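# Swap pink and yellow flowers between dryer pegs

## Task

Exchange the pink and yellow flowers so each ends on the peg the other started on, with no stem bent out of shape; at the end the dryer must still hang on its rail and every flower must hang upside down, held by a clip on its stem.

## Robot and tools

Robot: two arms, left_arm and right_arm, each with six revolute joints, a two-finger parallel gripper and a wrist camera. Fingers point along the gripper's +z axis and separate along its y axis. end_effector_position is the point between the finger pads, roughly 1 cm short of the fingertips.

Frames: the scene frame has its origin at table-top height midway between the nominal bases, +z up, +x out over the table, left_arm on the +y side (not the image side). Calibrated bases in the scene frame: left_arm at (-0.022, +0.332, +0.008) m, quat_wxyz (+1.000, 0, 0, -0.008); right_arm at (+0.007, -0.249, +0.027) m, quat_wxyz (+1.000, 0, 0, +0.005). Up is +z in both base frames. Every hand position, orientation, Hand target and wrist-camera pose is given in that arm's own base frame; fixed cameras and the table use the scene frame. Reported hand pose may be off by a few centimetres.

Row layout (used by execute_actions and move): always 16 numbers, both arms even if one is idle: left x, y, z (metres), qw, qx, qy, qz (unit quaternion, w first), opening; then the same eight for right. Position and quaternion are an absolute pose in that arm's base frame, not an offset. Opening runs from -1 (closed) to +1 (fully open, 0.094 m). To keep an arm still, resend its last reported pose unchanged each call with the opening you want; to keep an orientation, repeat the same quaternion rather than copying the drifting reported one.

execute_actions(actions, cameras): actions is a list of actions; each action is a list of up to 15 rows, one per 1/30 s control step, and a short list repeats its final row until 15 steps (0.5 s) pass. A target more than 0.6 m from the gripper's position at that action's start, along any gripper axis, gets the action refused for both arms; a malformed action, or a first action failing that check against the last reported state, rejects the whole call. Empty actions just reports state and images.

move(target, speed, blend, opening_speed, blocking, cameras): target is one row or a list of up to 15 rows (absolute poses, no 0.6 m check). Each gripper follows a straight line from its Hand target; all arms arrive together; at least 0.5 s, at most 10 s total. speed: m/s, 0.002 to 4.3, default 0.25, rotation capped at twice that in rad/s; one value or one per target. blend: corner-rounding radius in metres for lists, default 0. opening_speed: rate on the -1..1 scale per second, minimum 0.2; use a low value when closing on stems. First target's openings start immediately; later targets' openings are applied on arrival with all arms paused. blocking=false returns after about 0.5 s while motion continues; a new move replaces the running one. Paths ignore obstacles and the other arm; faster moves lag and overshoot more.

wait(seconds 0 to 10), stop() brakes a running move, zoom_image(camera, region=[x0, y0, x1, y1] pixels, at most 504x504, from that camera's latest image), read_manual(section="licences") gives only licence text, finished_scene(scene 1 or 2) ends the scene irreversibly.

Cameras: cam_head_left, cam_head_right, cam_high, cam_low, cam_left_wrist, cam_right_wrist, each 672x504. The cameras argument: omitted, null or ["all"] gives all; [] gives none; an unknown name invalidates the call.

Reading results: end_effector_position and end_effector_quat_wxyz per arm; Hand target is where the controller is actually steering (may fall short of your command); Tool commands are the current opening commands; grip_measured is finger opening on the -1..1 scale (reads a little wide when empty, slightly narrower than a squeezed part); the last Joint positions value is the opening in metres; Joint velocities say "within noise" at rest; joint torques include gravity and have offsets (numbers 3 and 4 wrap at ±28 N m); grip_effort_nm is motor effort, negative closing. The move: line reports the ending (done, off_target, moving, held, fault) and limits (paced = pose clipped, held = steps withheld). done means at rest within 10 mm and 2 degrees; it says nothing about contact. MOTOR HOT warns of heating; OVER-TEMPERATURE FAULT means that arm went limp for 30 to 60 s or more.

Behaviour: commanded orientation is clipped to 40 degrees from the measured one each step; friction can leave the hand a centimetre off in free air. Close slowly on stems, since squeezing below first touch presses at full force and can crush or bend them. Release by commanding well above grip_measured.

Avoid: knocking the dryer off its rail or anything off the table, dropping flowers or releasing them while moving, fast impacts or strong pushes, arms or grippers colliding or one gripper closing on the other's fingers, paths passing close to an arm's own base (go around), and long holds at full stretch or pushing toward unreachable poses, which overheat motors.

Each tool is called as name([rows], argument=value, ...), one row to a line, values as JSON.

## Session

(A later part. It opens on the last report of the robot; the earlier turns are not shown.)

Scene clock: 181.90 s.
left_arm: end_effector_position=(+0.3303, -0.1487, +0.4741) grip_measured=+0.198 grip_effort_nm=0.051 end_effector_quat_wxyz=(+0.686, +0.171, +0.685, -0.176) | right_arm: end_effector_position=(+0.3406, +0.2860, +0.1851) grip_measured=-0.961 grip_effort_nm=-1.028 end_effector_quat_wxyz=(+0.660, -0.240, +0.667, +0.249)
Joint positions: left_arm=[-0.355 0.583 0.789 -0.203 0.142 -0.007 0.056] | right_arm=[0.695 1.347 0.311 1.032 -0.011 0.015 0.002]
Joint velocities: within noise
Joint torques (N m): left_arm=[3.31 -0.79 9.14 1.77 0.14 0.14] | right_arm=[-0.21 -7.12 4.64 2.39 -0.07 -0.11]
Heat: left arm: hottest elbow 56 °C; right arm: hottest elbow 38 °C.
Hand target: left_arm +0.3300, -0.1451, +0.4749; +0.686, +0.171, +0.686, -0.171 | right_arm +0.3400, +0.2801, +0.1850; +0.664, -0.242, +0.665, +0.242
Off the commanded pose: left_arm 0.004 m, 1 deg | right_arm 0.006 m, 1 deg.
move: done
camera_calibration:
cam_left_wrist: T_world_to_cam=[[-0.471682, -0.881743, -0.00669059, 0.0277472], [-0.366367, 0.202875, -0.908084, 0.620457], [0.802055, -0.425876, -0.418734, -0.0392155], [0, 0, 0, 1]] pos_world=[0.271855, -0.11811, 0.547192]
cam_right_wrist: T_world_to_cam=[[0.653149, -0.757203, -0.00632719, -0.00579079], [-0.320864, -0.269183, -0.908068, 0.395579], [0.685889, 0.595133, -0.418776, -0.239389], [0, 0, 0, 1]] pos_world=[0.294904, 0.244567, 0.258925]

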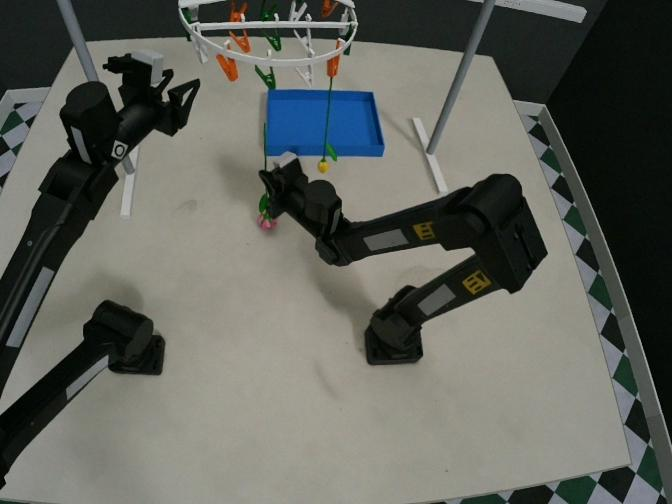

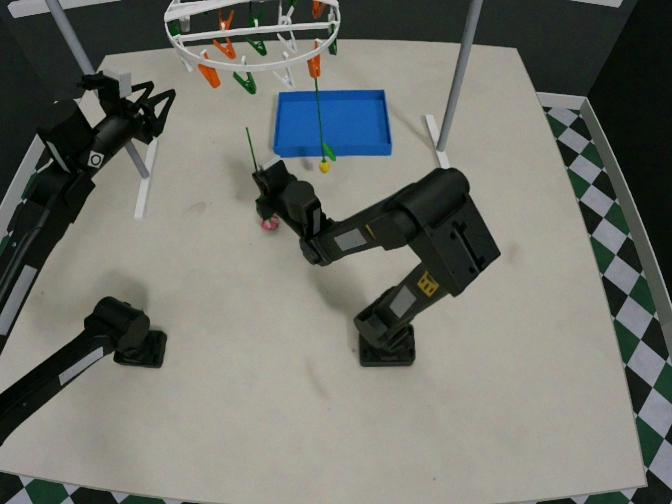

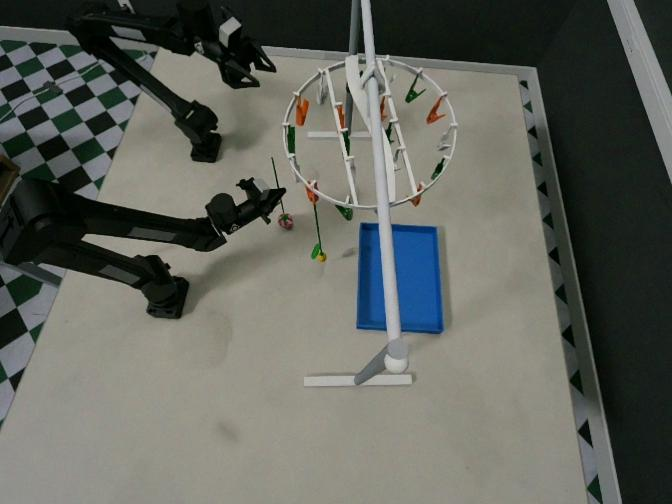

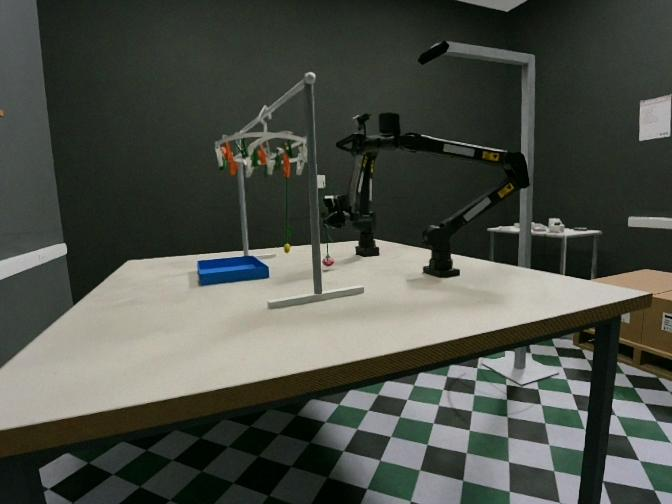

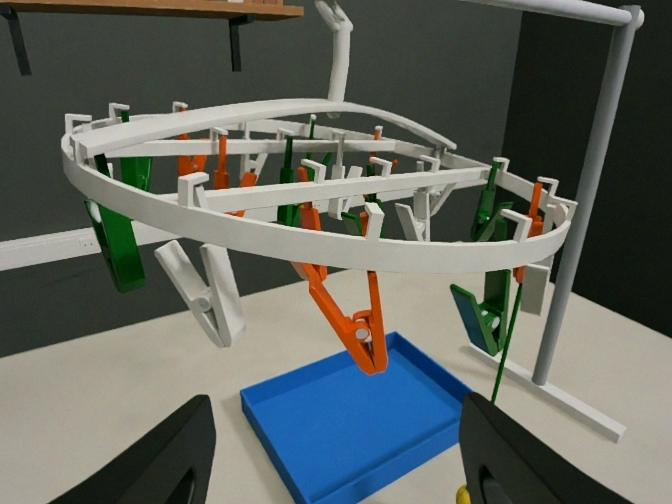

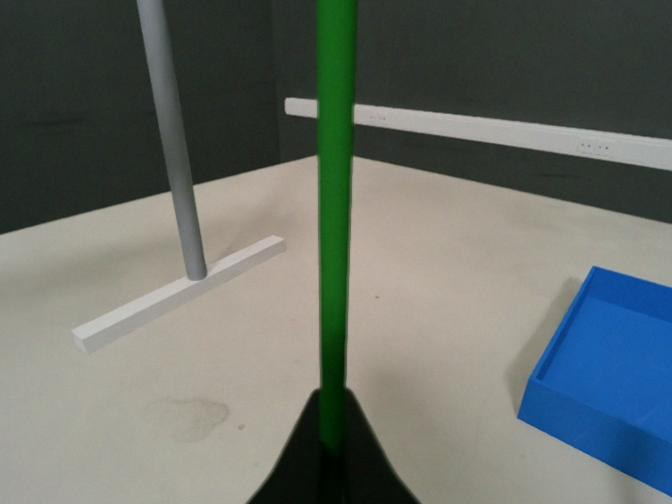

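move([
  [0.28, -0.20, 0.47, 0.6861, 0.1711, 0.6861, -0.1711, 0.2, 0.34, 0.28, 0.185, 0.6645, -0.2418, 0.6645, 0.2418, -0.97],
  [0.315, -0.285, 0.455, 0.7070, 0.0123, 0.7070, -0.0123, 0.3, 0.325, 0.2, 0.185, 0.6645, -0.2418, 0.6645, 0.2418, -0.97],
], speed=0.15, cameras=["cam_left_wrist","cam_head_left","cam_head_right","cam_right_wrist"])

Scene clock: 198.20 s.
left_arm: end_effector_position=(+0.3134, -0.2762, +0.4220) grip_measured=+0.298 grip_effort_nm=0.051 end_effector_quat_wxyz=(+0.695, +0.030, +0.719, +0.009) | right_arm: end_effector_position=(+0.3267, +0.2048, +0.1891) grip_measured=-0.961 grip_effort_nm=-1.033 end_effector_quat_wxyz=(+0.666, -0.239, +0.661, +0.250)
Joint positions: left_arm=[-1.088 0.938 0.826 0.041 -1.059 -0.007 0.061] | right_arm=[0.446 1.155 0.172 0.995 -0.26 0.015 0.002]
Joint velocities: within noise
Joint torques (N m): left_arm=[2.02 -3.43 13.15 2.56 -0.09 0.12] | right_arm=[-0.15 -3.78 5.05 1.7 -0.09 -0.11]
Heat: left arm: hottest elbow 53 °C; right arm: hottest elbow 36 °C.
Hand target: left_arm +0.3137, -0.2833, +0.4541; +0.707, +0.012, +0.707, -0.012 | right_arm +0.3249, +0.2001, +0.1849; +0.664, -0.242, +0.664, +0.242
Off the commanded pose: left_arm 0.034 m, 4 deg | right_arm 0.007 m, 1 deg.
move: off_target (left_arm); target 2's new opening was sent with left_arm's hand 0.034 m and 4 deg from that target
camera_calibration:
cam_left_wrist: T_world_to_cam=[[-0.0251348, -0.997351, -0.0682645, -0.238909], [-0.450242, 0.0722621, -0.889978, 0.575442], [0.892553, 0.00836613, -0.450865, 0.00329184], [0, 0, 0, 1]] pos_world=[0.250145, -0.279886, 0.497305]
cam_right_wrist: T_world_to_cam=[[0.653242, -0.757142, -0.00323561, -0.0588897], [-0.308789, -0.262508, -0.914188, 0.368773], [0.691321, 0.598185, -0.405278, -0.184807], [0, 0, 0, 1]] pos_world=[0.280103, 0.162767, 0.262039]
Images, in order (width x height): cam_head_left 672x504, cam_head_right 672x504, cam_left_wrist 672x504, cam_right_wrist 672x504.

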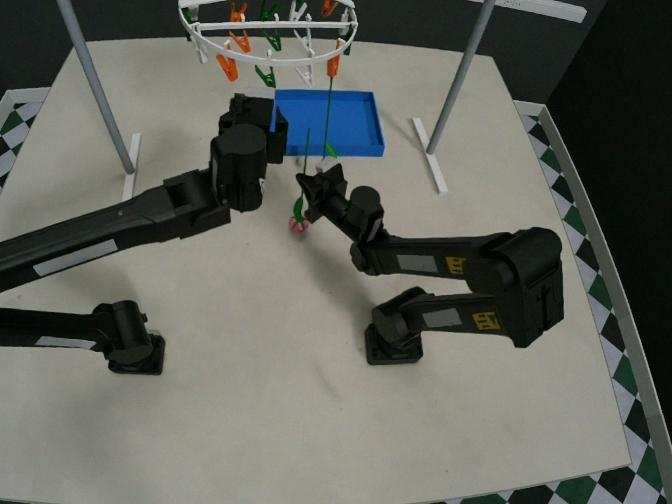

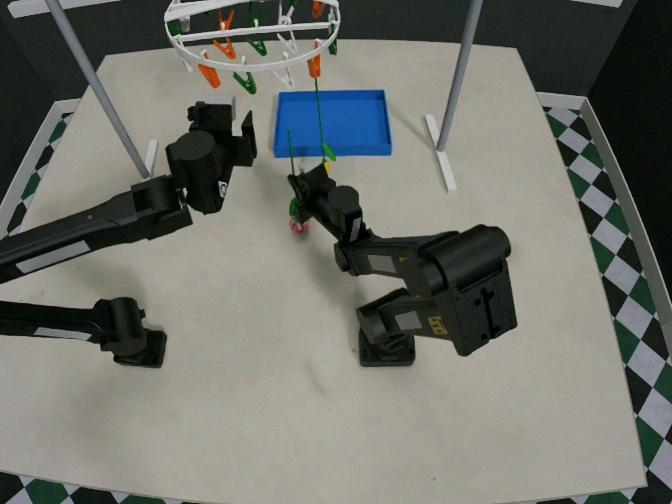

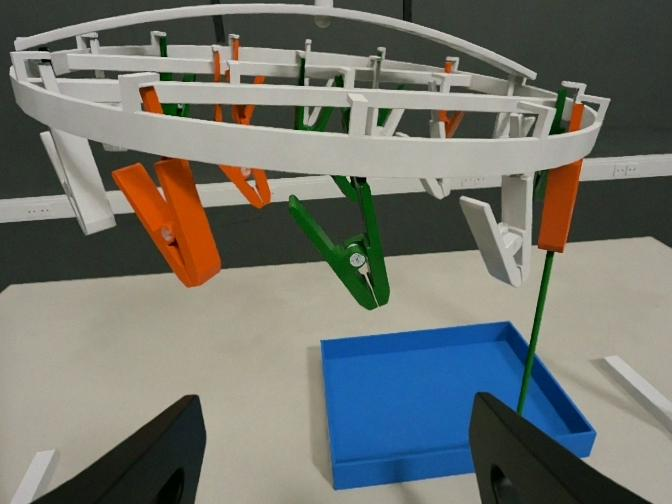

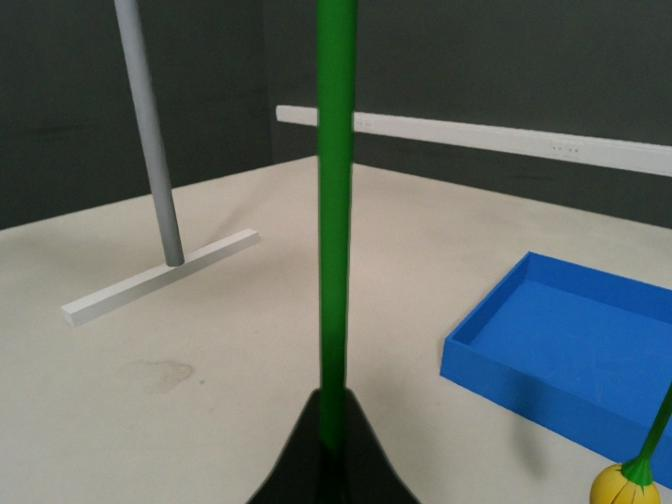

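move(target=[0.355, -0.285, 0.474, 0.7070, 0.0123, 0.7070, -0.0123, 0.3, 0.325, 0.2, 0.185, 0.6645, -0.2418, 0.6645, 0.2418, -0.97], speed=0.12, cameras=["cam_left_wrist"])

Scene clock: 203.33 s.
left_arm: end_effector_position=(+0.3478, -0.2817, +0.4448) grip_measured=+0.298 grip_effort_nm=0.051 end_effector_quat_wxyz=(+0.698, +0.026, +0.715, -0.004) | right_arm: end_effector_position=(+0.3267, +0.2048, +0.1891) grip_measured=-0.961 grip_effort_nm=-1.028 end_effector_quat_wxyz=(+0.666, -0.239, +0.661, +0.250)
Joint positions: left_arm=[-0.999 0.992 0.908 0.041 -0.958 -0.005 0.061] | right_arm=[0.446 1.155 0.172 0.994 -0.26 0.015 0.002]
Joint velocities: within noise
Joint torques (N m): left_arm=[3.25 -4.01 13.11 1.65 0.08 0.12] | right_arm=[-0.21 -3.66 5.07 1.73 -0.08 -0.11]
Heat: left arm: hottest elbow 55 °C; right arm: hottest elbow 35 °C.
Hand target: left_arm +0.3536, -0.2838, +0.4733; +0.707, +0.012, +0.707, -0.012 | right_arm +0.3249, +0.2001, +0.1849; +0.664, -0.242, +0.664, +0.242
Off the commanded pose: left_arm 0.030 m, 2 deg | right_arm 0.006 m, 1 deg.
move: off_target (left_arm)
camera_calibration:
cam_left_wrist: T_world_to_cam=[[-0.0367785, -0.998342, -0.0442702, -0.248859], [-0.441527, 0.0559755, -0.8955, 0.606325], [0.896494, -0.0133887, -0.442854, -0.028085], [0, 0, 0, 1]] pos_world=[0.283734, -0.282762, 0.519509]
Images, in order (width x height): cam_left_wrist 672x504.

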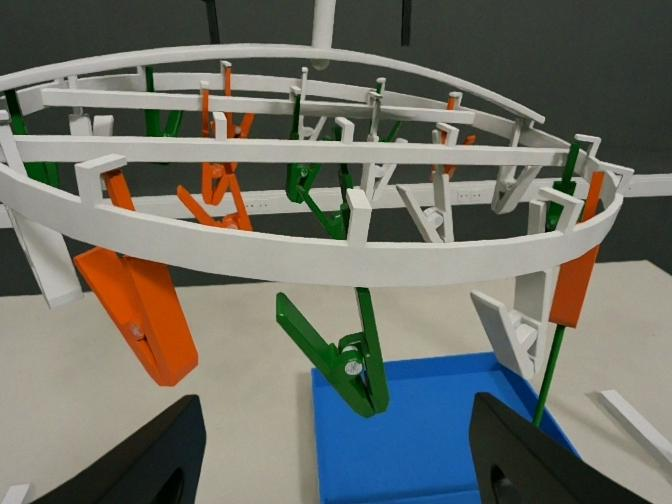

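move(target=[0.408, -0.282, 0.471, 0.7070, 0.0123, 0.7070, -0.0123, 0.3, 0.325, 0.2, 0.185, 0.6645, -0.2418, 0.6645, 0.2418, -0.97], speed=0.1, cameras=["cam_left_wrist"])

Scene clock: 207.53 s.
left_arm: end_effector_position=(+0.3991, -0.2781, +0.4375) grip_measured=+0.298 grip_effort_nm=0.051 end_effector_quat_wxyz=(+0.691, +0.030, +0.722, +0.002) | right_arm: end_effector_position=(+0.3267, +0.2048, +0.1891) grip_measured=-0.961 grip_effort_nm=-1.028 end_effector_quat_wxyz=(+0.666, -0.239, +0.661, +0.250)
Joint positions: left_arm=[-0.872 1.073 0.955 0.051 -0.831 -0.005 0.061] | right_arm=[0.446 1.155 0.172 0.994 -0.26 0.015 0.002]
Joint velocities: within noise
Joint torques (N m): left_arm=[3.14 -5.07 13.27 2.73 0.11 0.11] | right_arm=[-0.15 -3.72 5.05 1.72 -0.07 -0.11]
Heat: left arm: hottest elbow 56 °C; right arm: hottest elbow 35 °C.
Hand target: left_arm +0.4060, -0.2806, +0.4702; +0.707, +0.013, +0.707, -0.012 | right_arm +0.3250, +0.2001, +0.1849; +0.664, -0.242, +0.664, +0.242
Off the commanded pose: left_arm 0.035 m, 4 deg | right_arm 0.006 m, 1 deg.
move: off_target (left_arm)
camera_calibration:
cam_left_wrist: T_world_to_cam=[[-0.0368048, -0.997601, -0.0586395, -0.237198], [-0.459248, 0.0690007, -0.885624, 0.628609], [0.887545, -0.00566514, -0.460686, -0.0637465], [0, 0, 0, 1]] pos_world=[0.336536, -0.280364, 0.513435]
Images, in order (width x height): cam_left_wrist 672x504.

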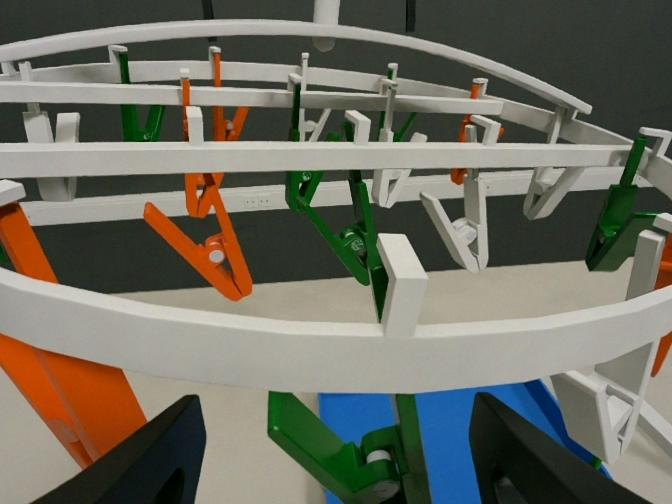

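move(target=[0.408, -0.282, 0.471, 0.7070, 0.0123, 0.7070, -0.0123, -0.75, 0.325, 0.2, 0.185, 0.6645, -0.2418, 0.6645, 0.2418, -0.97], speed=0.1, opening_speed=0.5, cameras=["cam_left_wrist","cam_head_right","cam_right_wrist"])

zoom_image(camera="cam_head_right", region=[150, 20, 350, 220])

zoom_image(camera="cam_left_wrist", region=[200, 300, 460, 504])

Scene clock: 212.57 s.
left_arm: end_effector_position=(+0.3991, -0.2782, +0.4377) grip_measured=-0.600 grip_effort_nm=-1.038 end_effector_quat_wxyz=(+0.691, +0.030, +0.722, +0.002) | right_arm: end_effector_position=(+0.3267, +0.2048, +0.1892) grip_measured=-0.961 grip_effort_nm=-1.038 end_effector_quat_wxyz=(+0.666, -0.239, +0.661, +0.250)
Joint positions: left_arm=[-0.872 1.073 0.955 0.051 -0.831 -0.005 0.019] | right_arm=[0.446 1.155 0.172 0.994 -0.26 0.015 0.002]
Joint velocities: within noise
Joint torques (N m): left_arm=[3.14 -5.13 13.27 2.73 0.09 0.11] | right_arm=[-0.03 -3.78 5.07 1.7 -0.08 -0.11]
Heat: left arm: hottest elbow 58 °C; right arm: hottest elbow 35 °C.
Hand target: left_arm +0.4060, -0.2806, +0.4703; +0.707, +0.012, +0.707, -0.012 | right_arm +0.3249, +0.2001, +0.1850; +0.665, -0.242, +0.664, +0.242
Off the commanded pose: left_arm 0.035 m, 4 deg | right_arm 0.007 m, 1 deg.
move: off_target (left_arm)
camera_calibration:
cam_left_wrist: T_world_to_cam=[[-0.0371917, -0.997604, -0.0583335, -0.237214], [-0.459024, 0.0689057, -0.885748, 0.628747], [0.887645, -0.00616602, -0.460487, -0.0639305], [0, 0, 0, 1]] pos_world=[0.336535, -0.280364, 0.513635]
cam_right_wrist: T_world_to_cam=[[0.653242, -0.757142, -0.00323561, -0.0588897], [-0.308789, -0.262508, -0.914188, 0.368773], [0.691321, 0.598185, -0.405278, -0.184807], [0, 0, 0, 1]] pos_world=[0.280103, 0.162767, 0.262039]
Images, in order (width x height): cam_head_right 672x504, cam_left_wrist 672x504, cam_right_wrist 672x504.

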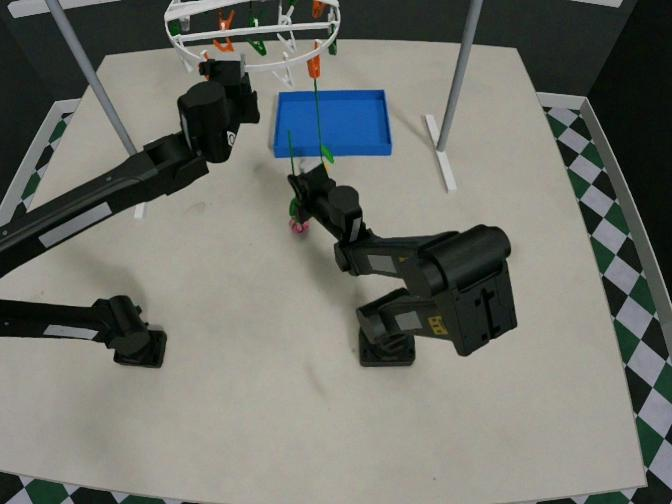

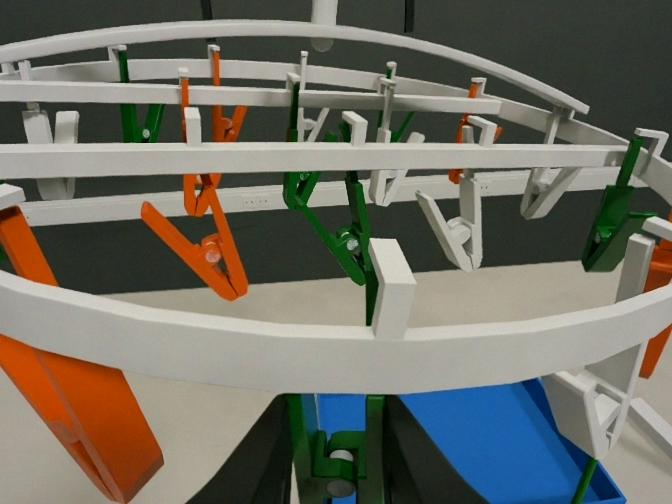

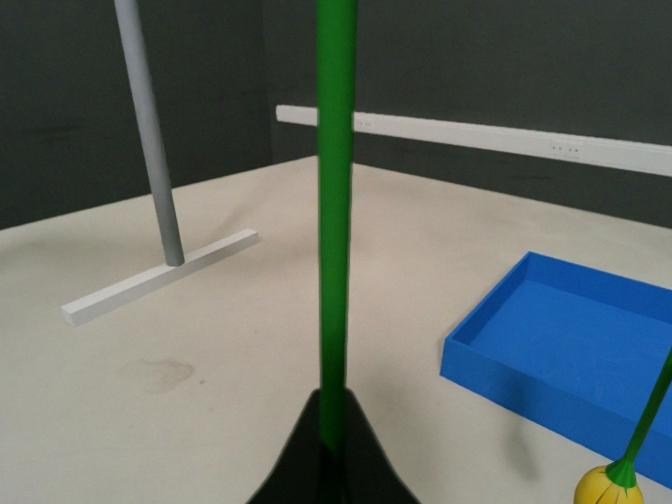

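Scaled by 2.520 from the camera's 672x504 image, which has a finer 960x720 frame.

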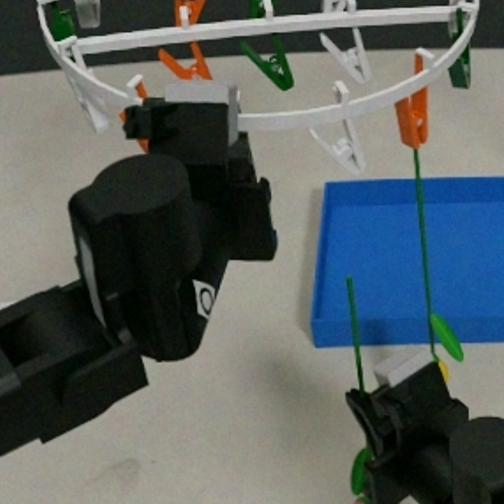

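Scaled by 1.938 from the camera's 672x504 image, which has a finer 960x720 frame.

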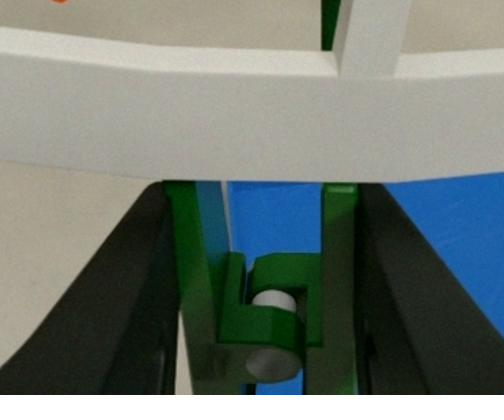

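move(target=[0.408, -0.282, 0.471, 0.7070, 0.0123, 0.7070, -0.0123, -0.75, 0.394, 0.273, 0.19, 0.6645, -0.2418, 0.6645, 0.2418, -0.97], speed=0.1)

zoom_image(camera="cam_head_right", region=[150, 20, 350, 220])

zoom_image(camera="cam_left_wrist", region=[200, 300, 460, 504])

zoom_image(camera="cam_high", region=[250, 90, 400, 240])

zoom_image(camera="cam_low", region=[200, 90, 380, 260])

Scene clock: 220.33 s.
left_arm: end_effector_position=(+0.3991, -0.2782, +0.4377) grip_measured=-0.601 grip_effort_nm=-1.062 end_effector_quat_wxyz=(+0.691, +0.030, +0.722, +0.002) | right_arm: end_effector_position=(+0.3837, +0.2616, +0.1757) grip_measured=-0.961 grip_effort_nm=-1.033 end_effector_quat_wxyz=(+0.650, -0.237, +0.681, +0.241)
Joint positions: left_arm=[-0.872 1.073 0.955 0.051 -0.831 -0.005 0.019] | right_arm=[0.547 1.407 0.365 1.003 -0.143 0.015 0.002]
Joint velocities: within noise
Joint torques (N m): left_arm=[3.19 -5.07 13.27 2.71 0.09 0.11] | right_arm=[1.38 -6.36 8.39 2.65 0.07 -0.11]
Heat: left arm: hottest elbow 61 °C; right arm: hottest elbow 34 °C.
Hand target: left_arm +0.4060, -0.2806, +0.4703; +0.707, +0.012, +0.707, -0.012 | right_arm +0.3933, +0.2724, +0.1902; +0.664, -0.241, +0.665, +0.242
Off the commanded pose: left_arm 0.035 m, 4 deg | right_arm 0.021 m, 3 deg.
move: off_target (left_arm, right_arm)
camera_calibration:
cam_left_wrist: T_world_to_cam=[[-0.0371917, -0.997604, -0.0583335, -0.237214], [-0.459024, 0.0689057, -0.885748, 0.628747], [0.887645, -0.00616602, -0.460487, -0.0639305], [0, 0, 0, 1]] pos_world=[0.336535, -0.280364, 0.513635]
cam_right_wrist: T_world_to_cam=[[0.640417, -0.767933, -0.0120264, -0.0438517], [-0.352754, -0.280197, -0.892779, 0.406719], [0.682225, 0.575993, -0.450334, -0.24646], [0, 0, 0, 1]] pos_world=[0.339697, 0.222246, 0.251594]

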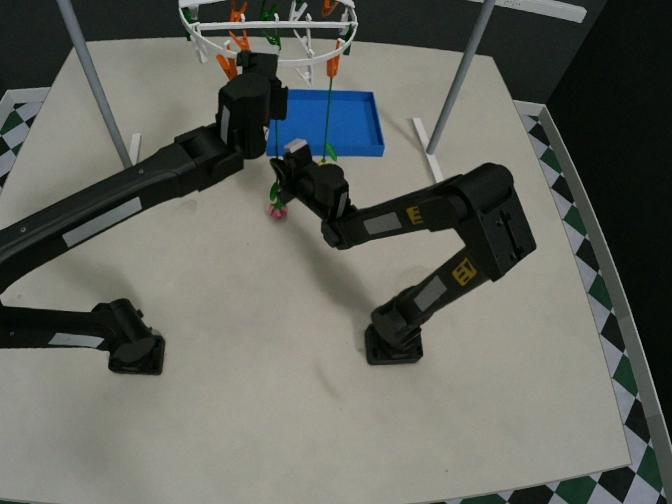

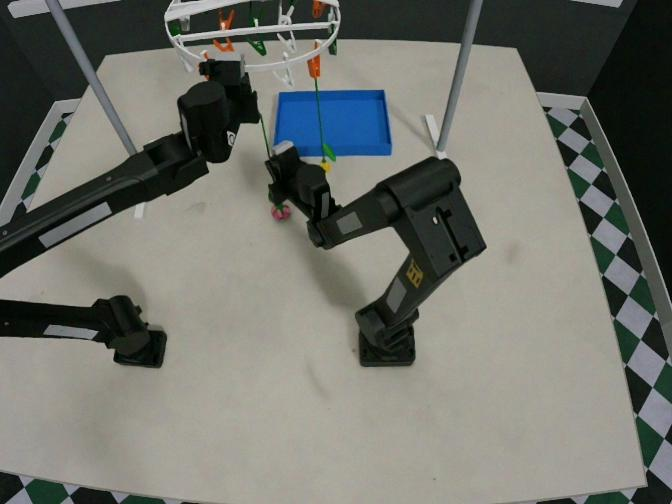

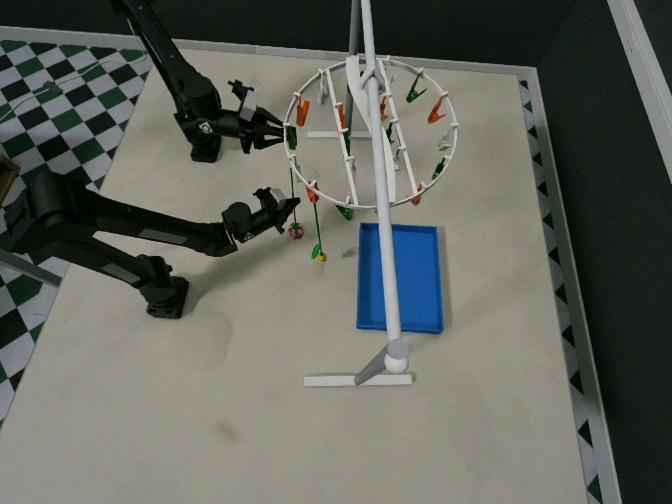

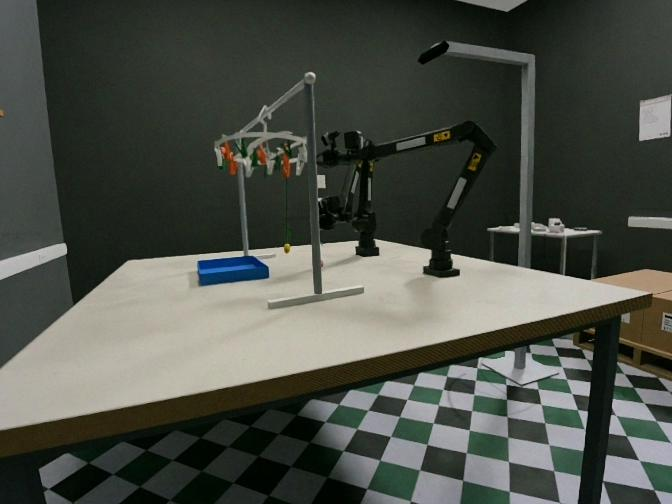

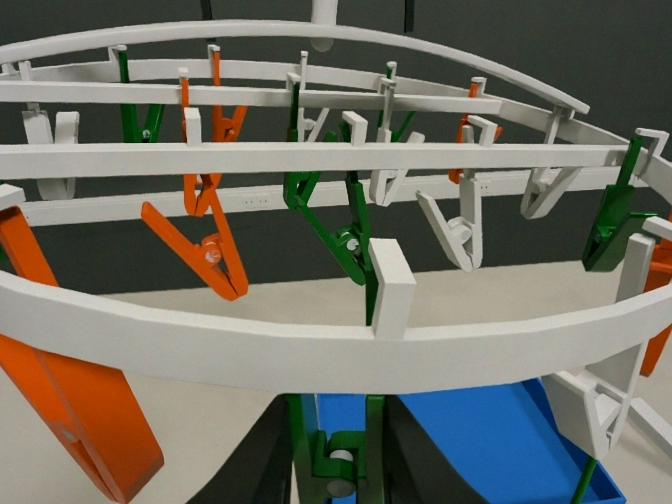

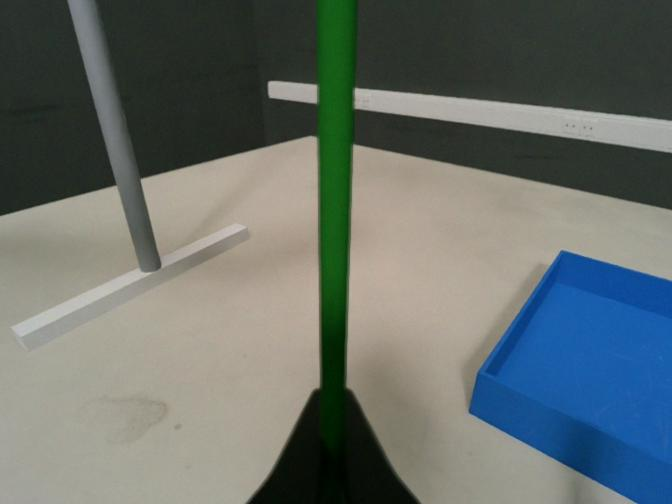

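Scaled by 2.520 from the camera's 672x504 image, which has a finer 960x720 frame.

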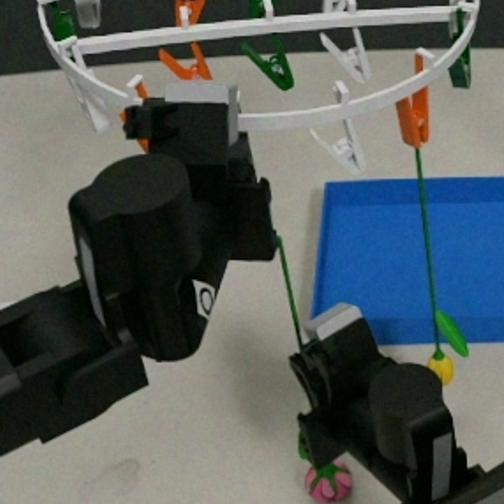

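Scaled by 1.938 from the camera's 672x504 image, which has a finer 960x720 frame.

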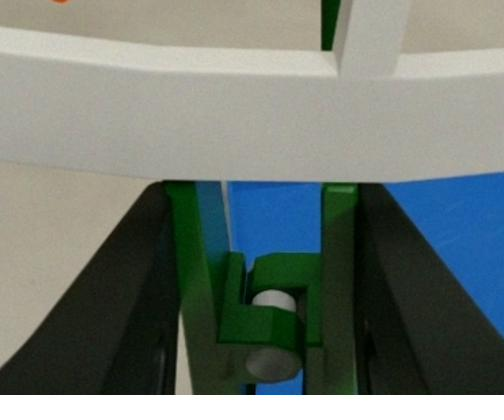

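Scaled by 3.360 from the camera's 672x504 image, which has a finer 960x720 frame.

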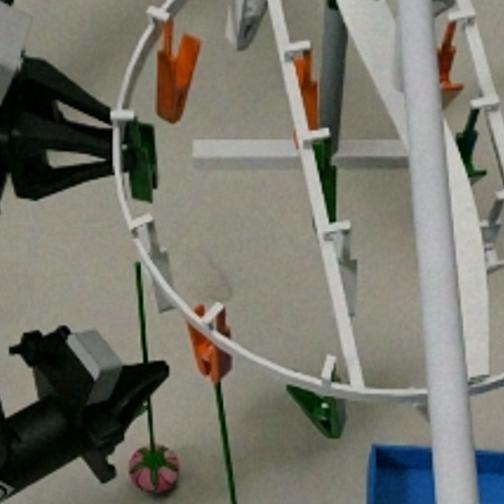

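Scaled by 2.800 from the camera's 672x504 image, which has a finer 960x720 frame.

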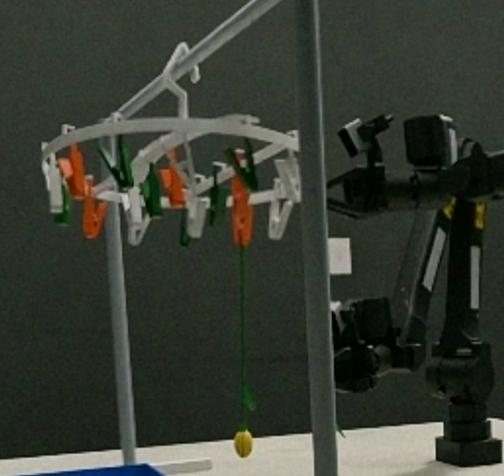

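move(target=[0.408,-0.282,0.471,0.7070,0.0123,0.7070,-0.0123,-0.75,0.4015,0.2815,0.198,0.6645,-0.2418,0.6645,0.2418,-0.97], speed=0.15, cameras=["cam_high","cam_left_wrist","cam_head_right"])

zoom_image(camera="cam_high", region=[250, 90, 400, 240])

zoom_image(camera="cam_left_wrist", region=[200, 300, 460, 504])

Scene clock: 236.60 s.
left_arm: end_effector_position=(+0.3991, -0.2782, +0.4377) grip_measured=-0.601 grip_effort_nm=-1.067 end_effector_quat_wxyz=(+0.691, +0.030, +0.722, +0.002) | right_arm: end_effector_position=(+0.3916, +0.2700, +0.1863) grip_measured=-0.961 grip_effort_nm=-1.043 end_effector_quat_wxyz=(+0.656, -0.236, +0.675, +0.242)
Joint positions: left_arm=[-0.872 1.073 0.955 0.051 -0.831 -0.005 0.019] | right_arm=[0.556 1.407 0.398 0.987 -0.133 0.015 0.002]
Joint velocities: within noise
Joint torques (N m): left_arm=[3.19 -5.07 13.26 2.73 0.09 0.11] | right_arm=[1.26 -7.06 8.7 1.76 0.07 -0.11]
Heat: left arm: hottest elbow 64 °C; right arm: hottest elbow 36 °C.
Hand target: left_arm +0.4060, -0.2806, +0.4703; +0.707, +0.012, +0.707, -0.012 | right_arm +0.4007, +0.2810, +0.1981; +0.664, -0.242, +0.665, +0.242
Off the commanded pose: left_arm 0.035 m, 4 deg | right_arm 0.019 m, 2 deg.
move: off_target (left_arm, right_arm)
camera_calibration:
cam_left_wrist: T_world_to_cam=[[-0.0371917, -0.997604, -0.0583335, -0.237214], [-0.459024, 0.0689057, -0.885748, 0.628747], [0.887645, -0.00616602, -0.460487, -0.0639305], [0, 0, 0, 1]] pos_world=[0.336535, -0.280364, 0.513635]
Images, in order (width x height): cam_head_right 672x504, cam_high 672x504, cam_left_wrist 672x504.

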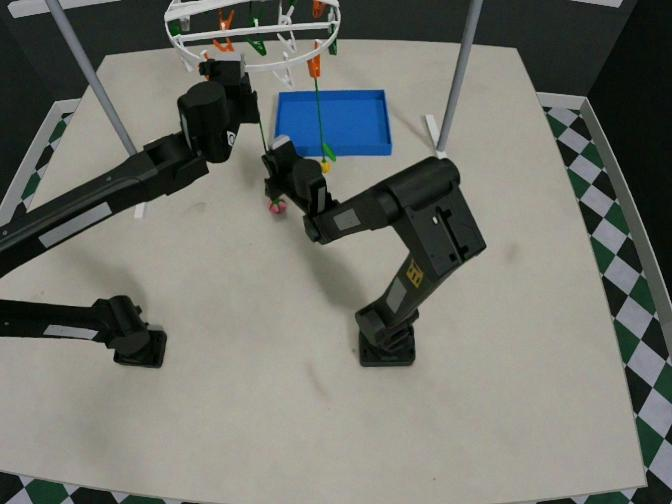

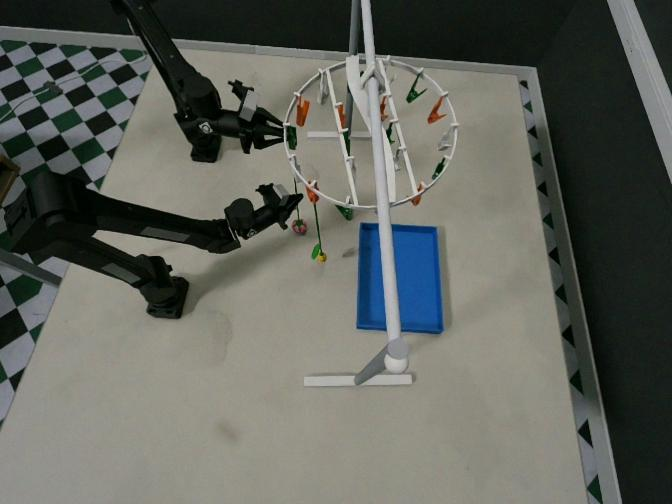

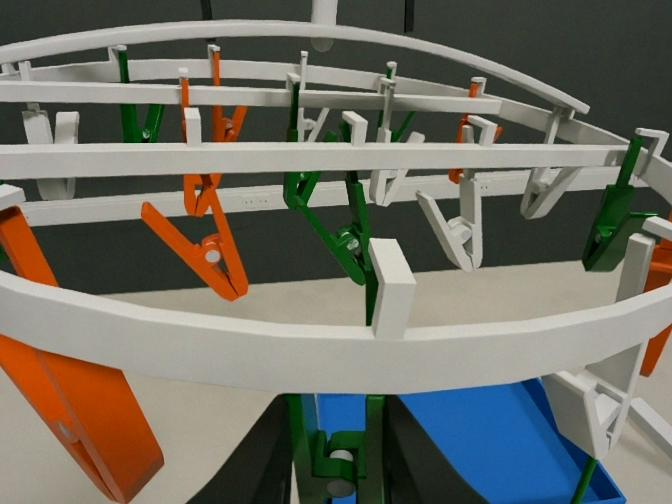

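Scaled by 3.360 from the camera's 672x504 image, which has a finer 960x720 frame.

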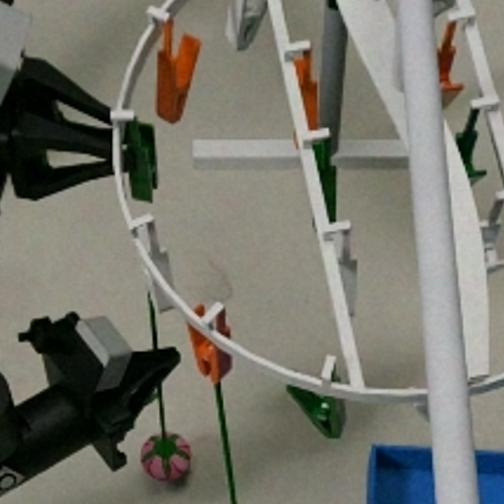

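Scaled by 1.938 from the camera's 672x504 image, which has a finer 960x720 frame.

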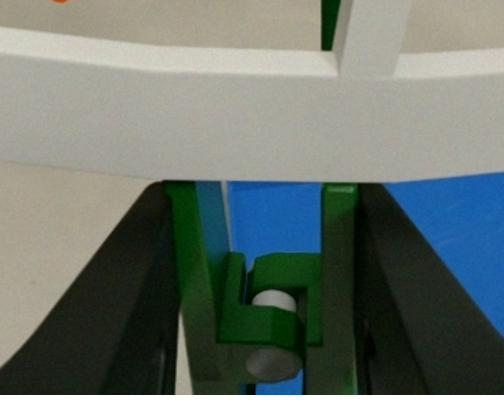

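zoom_image(camera="cam_head_right", region=[170, 20, 350, 155])

wait(seconds=0, cameras=["cam_low","cam_right_wrist","cam_head_left"])

zoom_image(camera="cam_low", region=[300, 180, 480, 315])

zoom_image(camera="cam_head_left", region=[220, 0, 400, 135])

Scaled by 2.800 from the camera's 672x504 image, which has a finer 960x720 frame.

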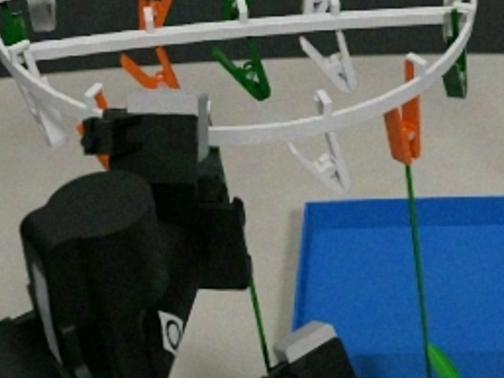

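Scene clock: 239.43 s.
left_arm: end_effector_position=(+0.3991, -0.2782, +0.4377) grip_measured=-0.601 grip_effort_nm=-1.062 end_effector_quat_wxyz=(+0.691, +0.030, +0.722, +0.002) | right_arm: end_effector_position=(+0.3916, +0.2700, +0.1861) grip_measured=-0.961 grip_effort_nm=-1.033 end_effector_quat_wxyz=(+0.656, -0.236, +0.675, +0.242)
Joint positions: left_arm=[-0.872 1.073 0.955 0.051 -0.831 -0.005 0.019] | right_arm=[0.556 1.407 0.398 0.986 -0.133 0.015 0.002]
Joint velocities: within noise
Joint torques (N m): left_arm=[3.19 -5.19 13.27 2.73 0.09 0.11] | right_arm=[1.38 -7.06 8.73 1.73 0.08 -0.11]
Heat: left arm: hottest elbow 64 °C; right arm: hottest elbow 36 °C.
Hand target: left_arm +0.4060, -0.2806, +0.4703; +0.707, +0.012, +0.707, -0.012 | right_arm +0.4008, +0.2810, +0.1981; +0.665, -0.242, +0.664, +0.242
Tool commands: left_gripper/opening=-0.75 right_gripper/opening=-0.97
Off the commanded pose: left_arm 0.035 m, 4 deg | right_arm 0.019 m, 2 deg.
camera_calibration:
cam_right_wrist: T_world_to_cam=[[0.640535, -0.767872, -0.00939808, -0.0428436], [-0.340351, -0.272897, -0.899827, 0.415661], [0.688387, 0.579569, -0.436146, -0.25797], [0, 0, 0, 1]] pos_world=[0.346497, 0.230046, 0.261108]
Images, in order (width x height): cam_head_left 672x504, cam_low 672x504, cam_right_wrist 672x504.

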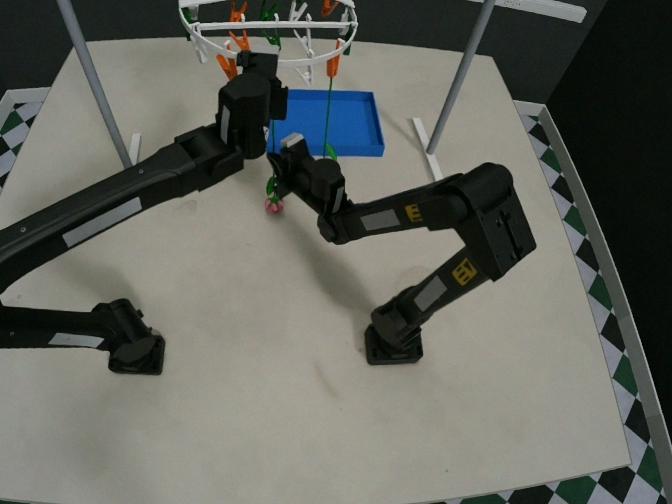

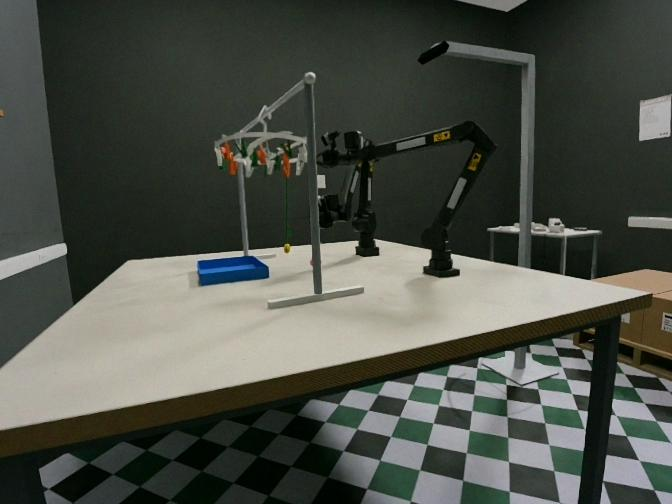

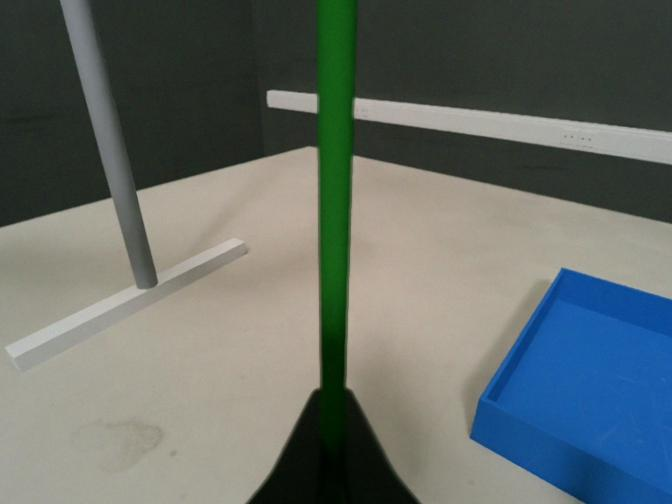

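Scaled by 2.800 from the camera's 672x504 image, which has a finer 960x720 frame.

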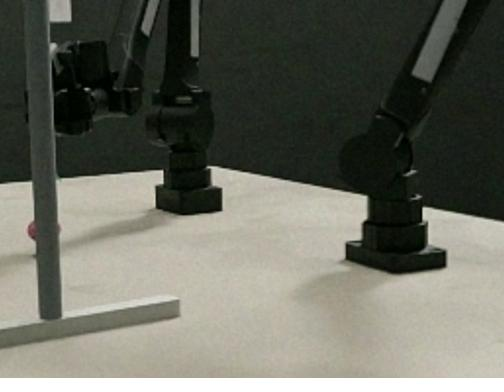

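Scaled by 2.800 from the camera's 672x504 image, which has a finer 960x720 frame.

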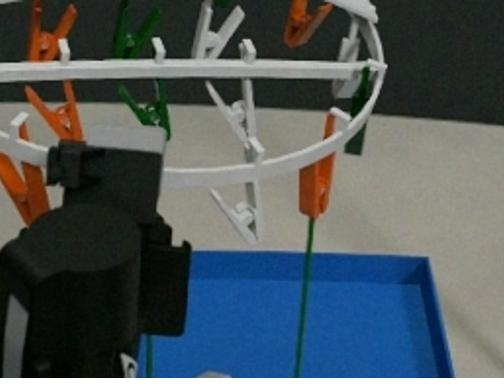

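move(target=[0.408,-0.282,0.471,0.7070,0.0123,0.7070,-0.0123,-0.75,0.4015,0.2815,0.234,0.6645,-0.2418,0.6645,0.2418,-0.97], speed=0.12, cameras=["cam_high","cam_left_wrist","cam_head_right"])

zoom_image(camera="cam_high", region=[250, 110, 350, 210])

zoom_image(camera="cam_left_wrist", region=[250, 380, 420, 504])

Scene clock: 247.40 s.
left_arm: end_effector_position=(+0.3991, -0.2782, +0.4377) grip_measured=-0.601 grip_effort_nm=-1.067 end_effector_quat_wxyz=(+0.691, +0.030, +0.722, +0.002) | right_arm: end_effector_position=(+0.3922, +0.2705, +0.2148) grip_measured=-0.961 grip_effort_nm=-1.038 end_effector_quat_wxyz=(+0.652, -0.237, +0.679, +0.242)
Joint positions: left_arm=[-0.872 1.073 0.955 0.051 -0.831 -0.005 0.019] | right_arm=[0.557 1.292 0.43 0.828 -0.133 0.015 0.002]
Joint velocities: within noise
Joint torques (N m): left_arm=[3.19 -5.13 13.27 2.71 0.09 0.12] | right_arm=[1.38 -7.24 9.84 1.7 0.07 -0.1]
Heat: left arm: hottest elbow 66 °C; right arm: hottest elbow 36 °C.
Hand target: left_arm +0.4060, -0.2806, +0.4703; +0.707, +0.012, +0.707, -0.012 | right_arm +0.4005, +0.2809, +0.2343; +0.665, -0.242, +0.664, +0.242
Off the commanded pose: left_arm 0.035 m, 4 deg | right_arm 0.024 m, 2 deg.
move: off_target (left_arm, right_arm)
camera_calibration:
cam_left_wrist: T_world_to_cam=[[-0.0371917, -0.997604, -0.0583335, -0.237214], [-0.459024, 0.0689057, -0.885748, 0.628747], [0.887645, -0.00616602, -0.460487, -0.0639305], [0, 0, 0, 1]] pos_world=[0.336535, -0.280364, 0.513635]
Images, in order (width x height): cam_head_right 672x504, cam_high 672x504, cam_left_wrist 672x504.

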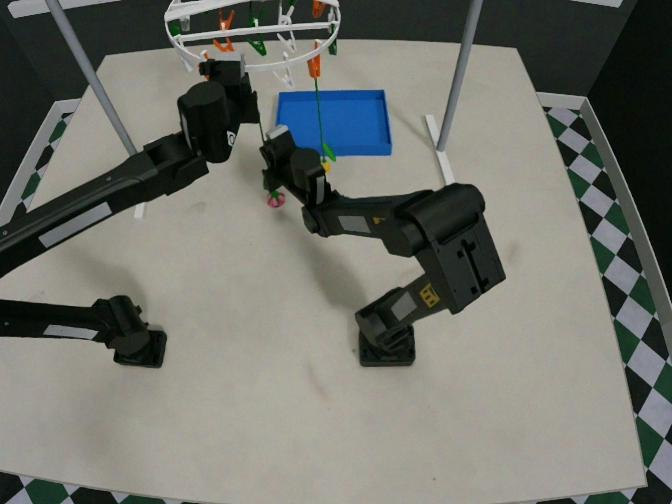

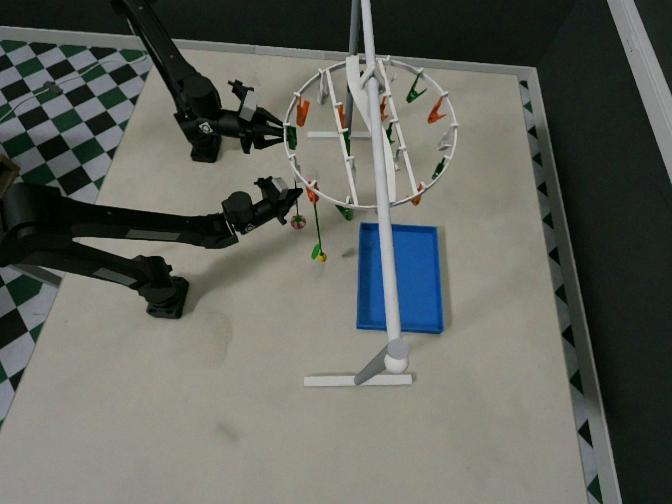

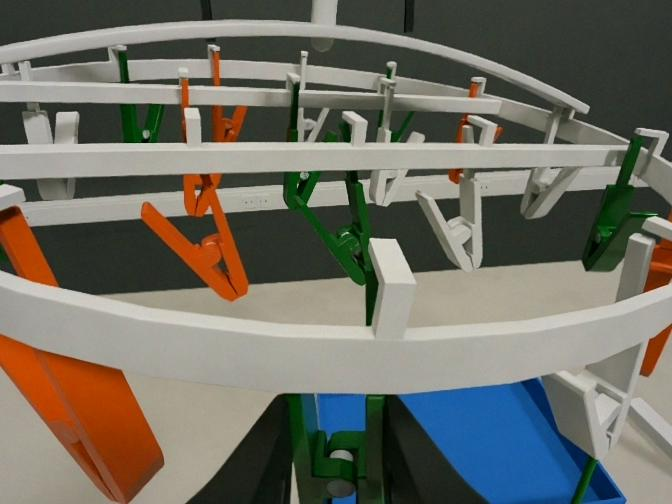

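Scaled by 5.040 from the camera's 672x504 image, which has a finer 960x720 frame.

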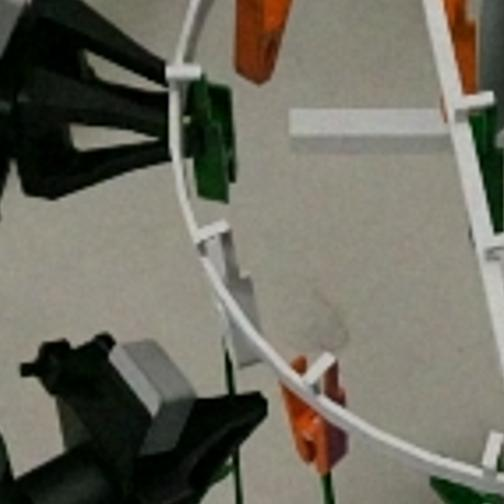

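Scaled by 2.965 from the camera's 672x504 image, which has a finer 960x720 frame.

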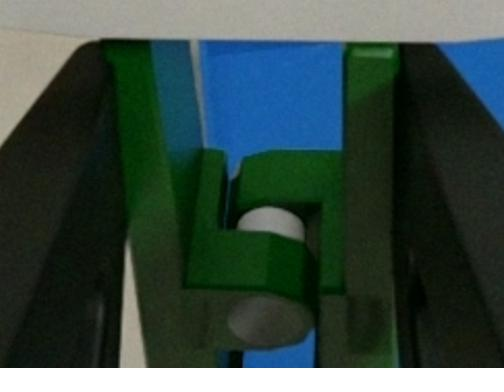

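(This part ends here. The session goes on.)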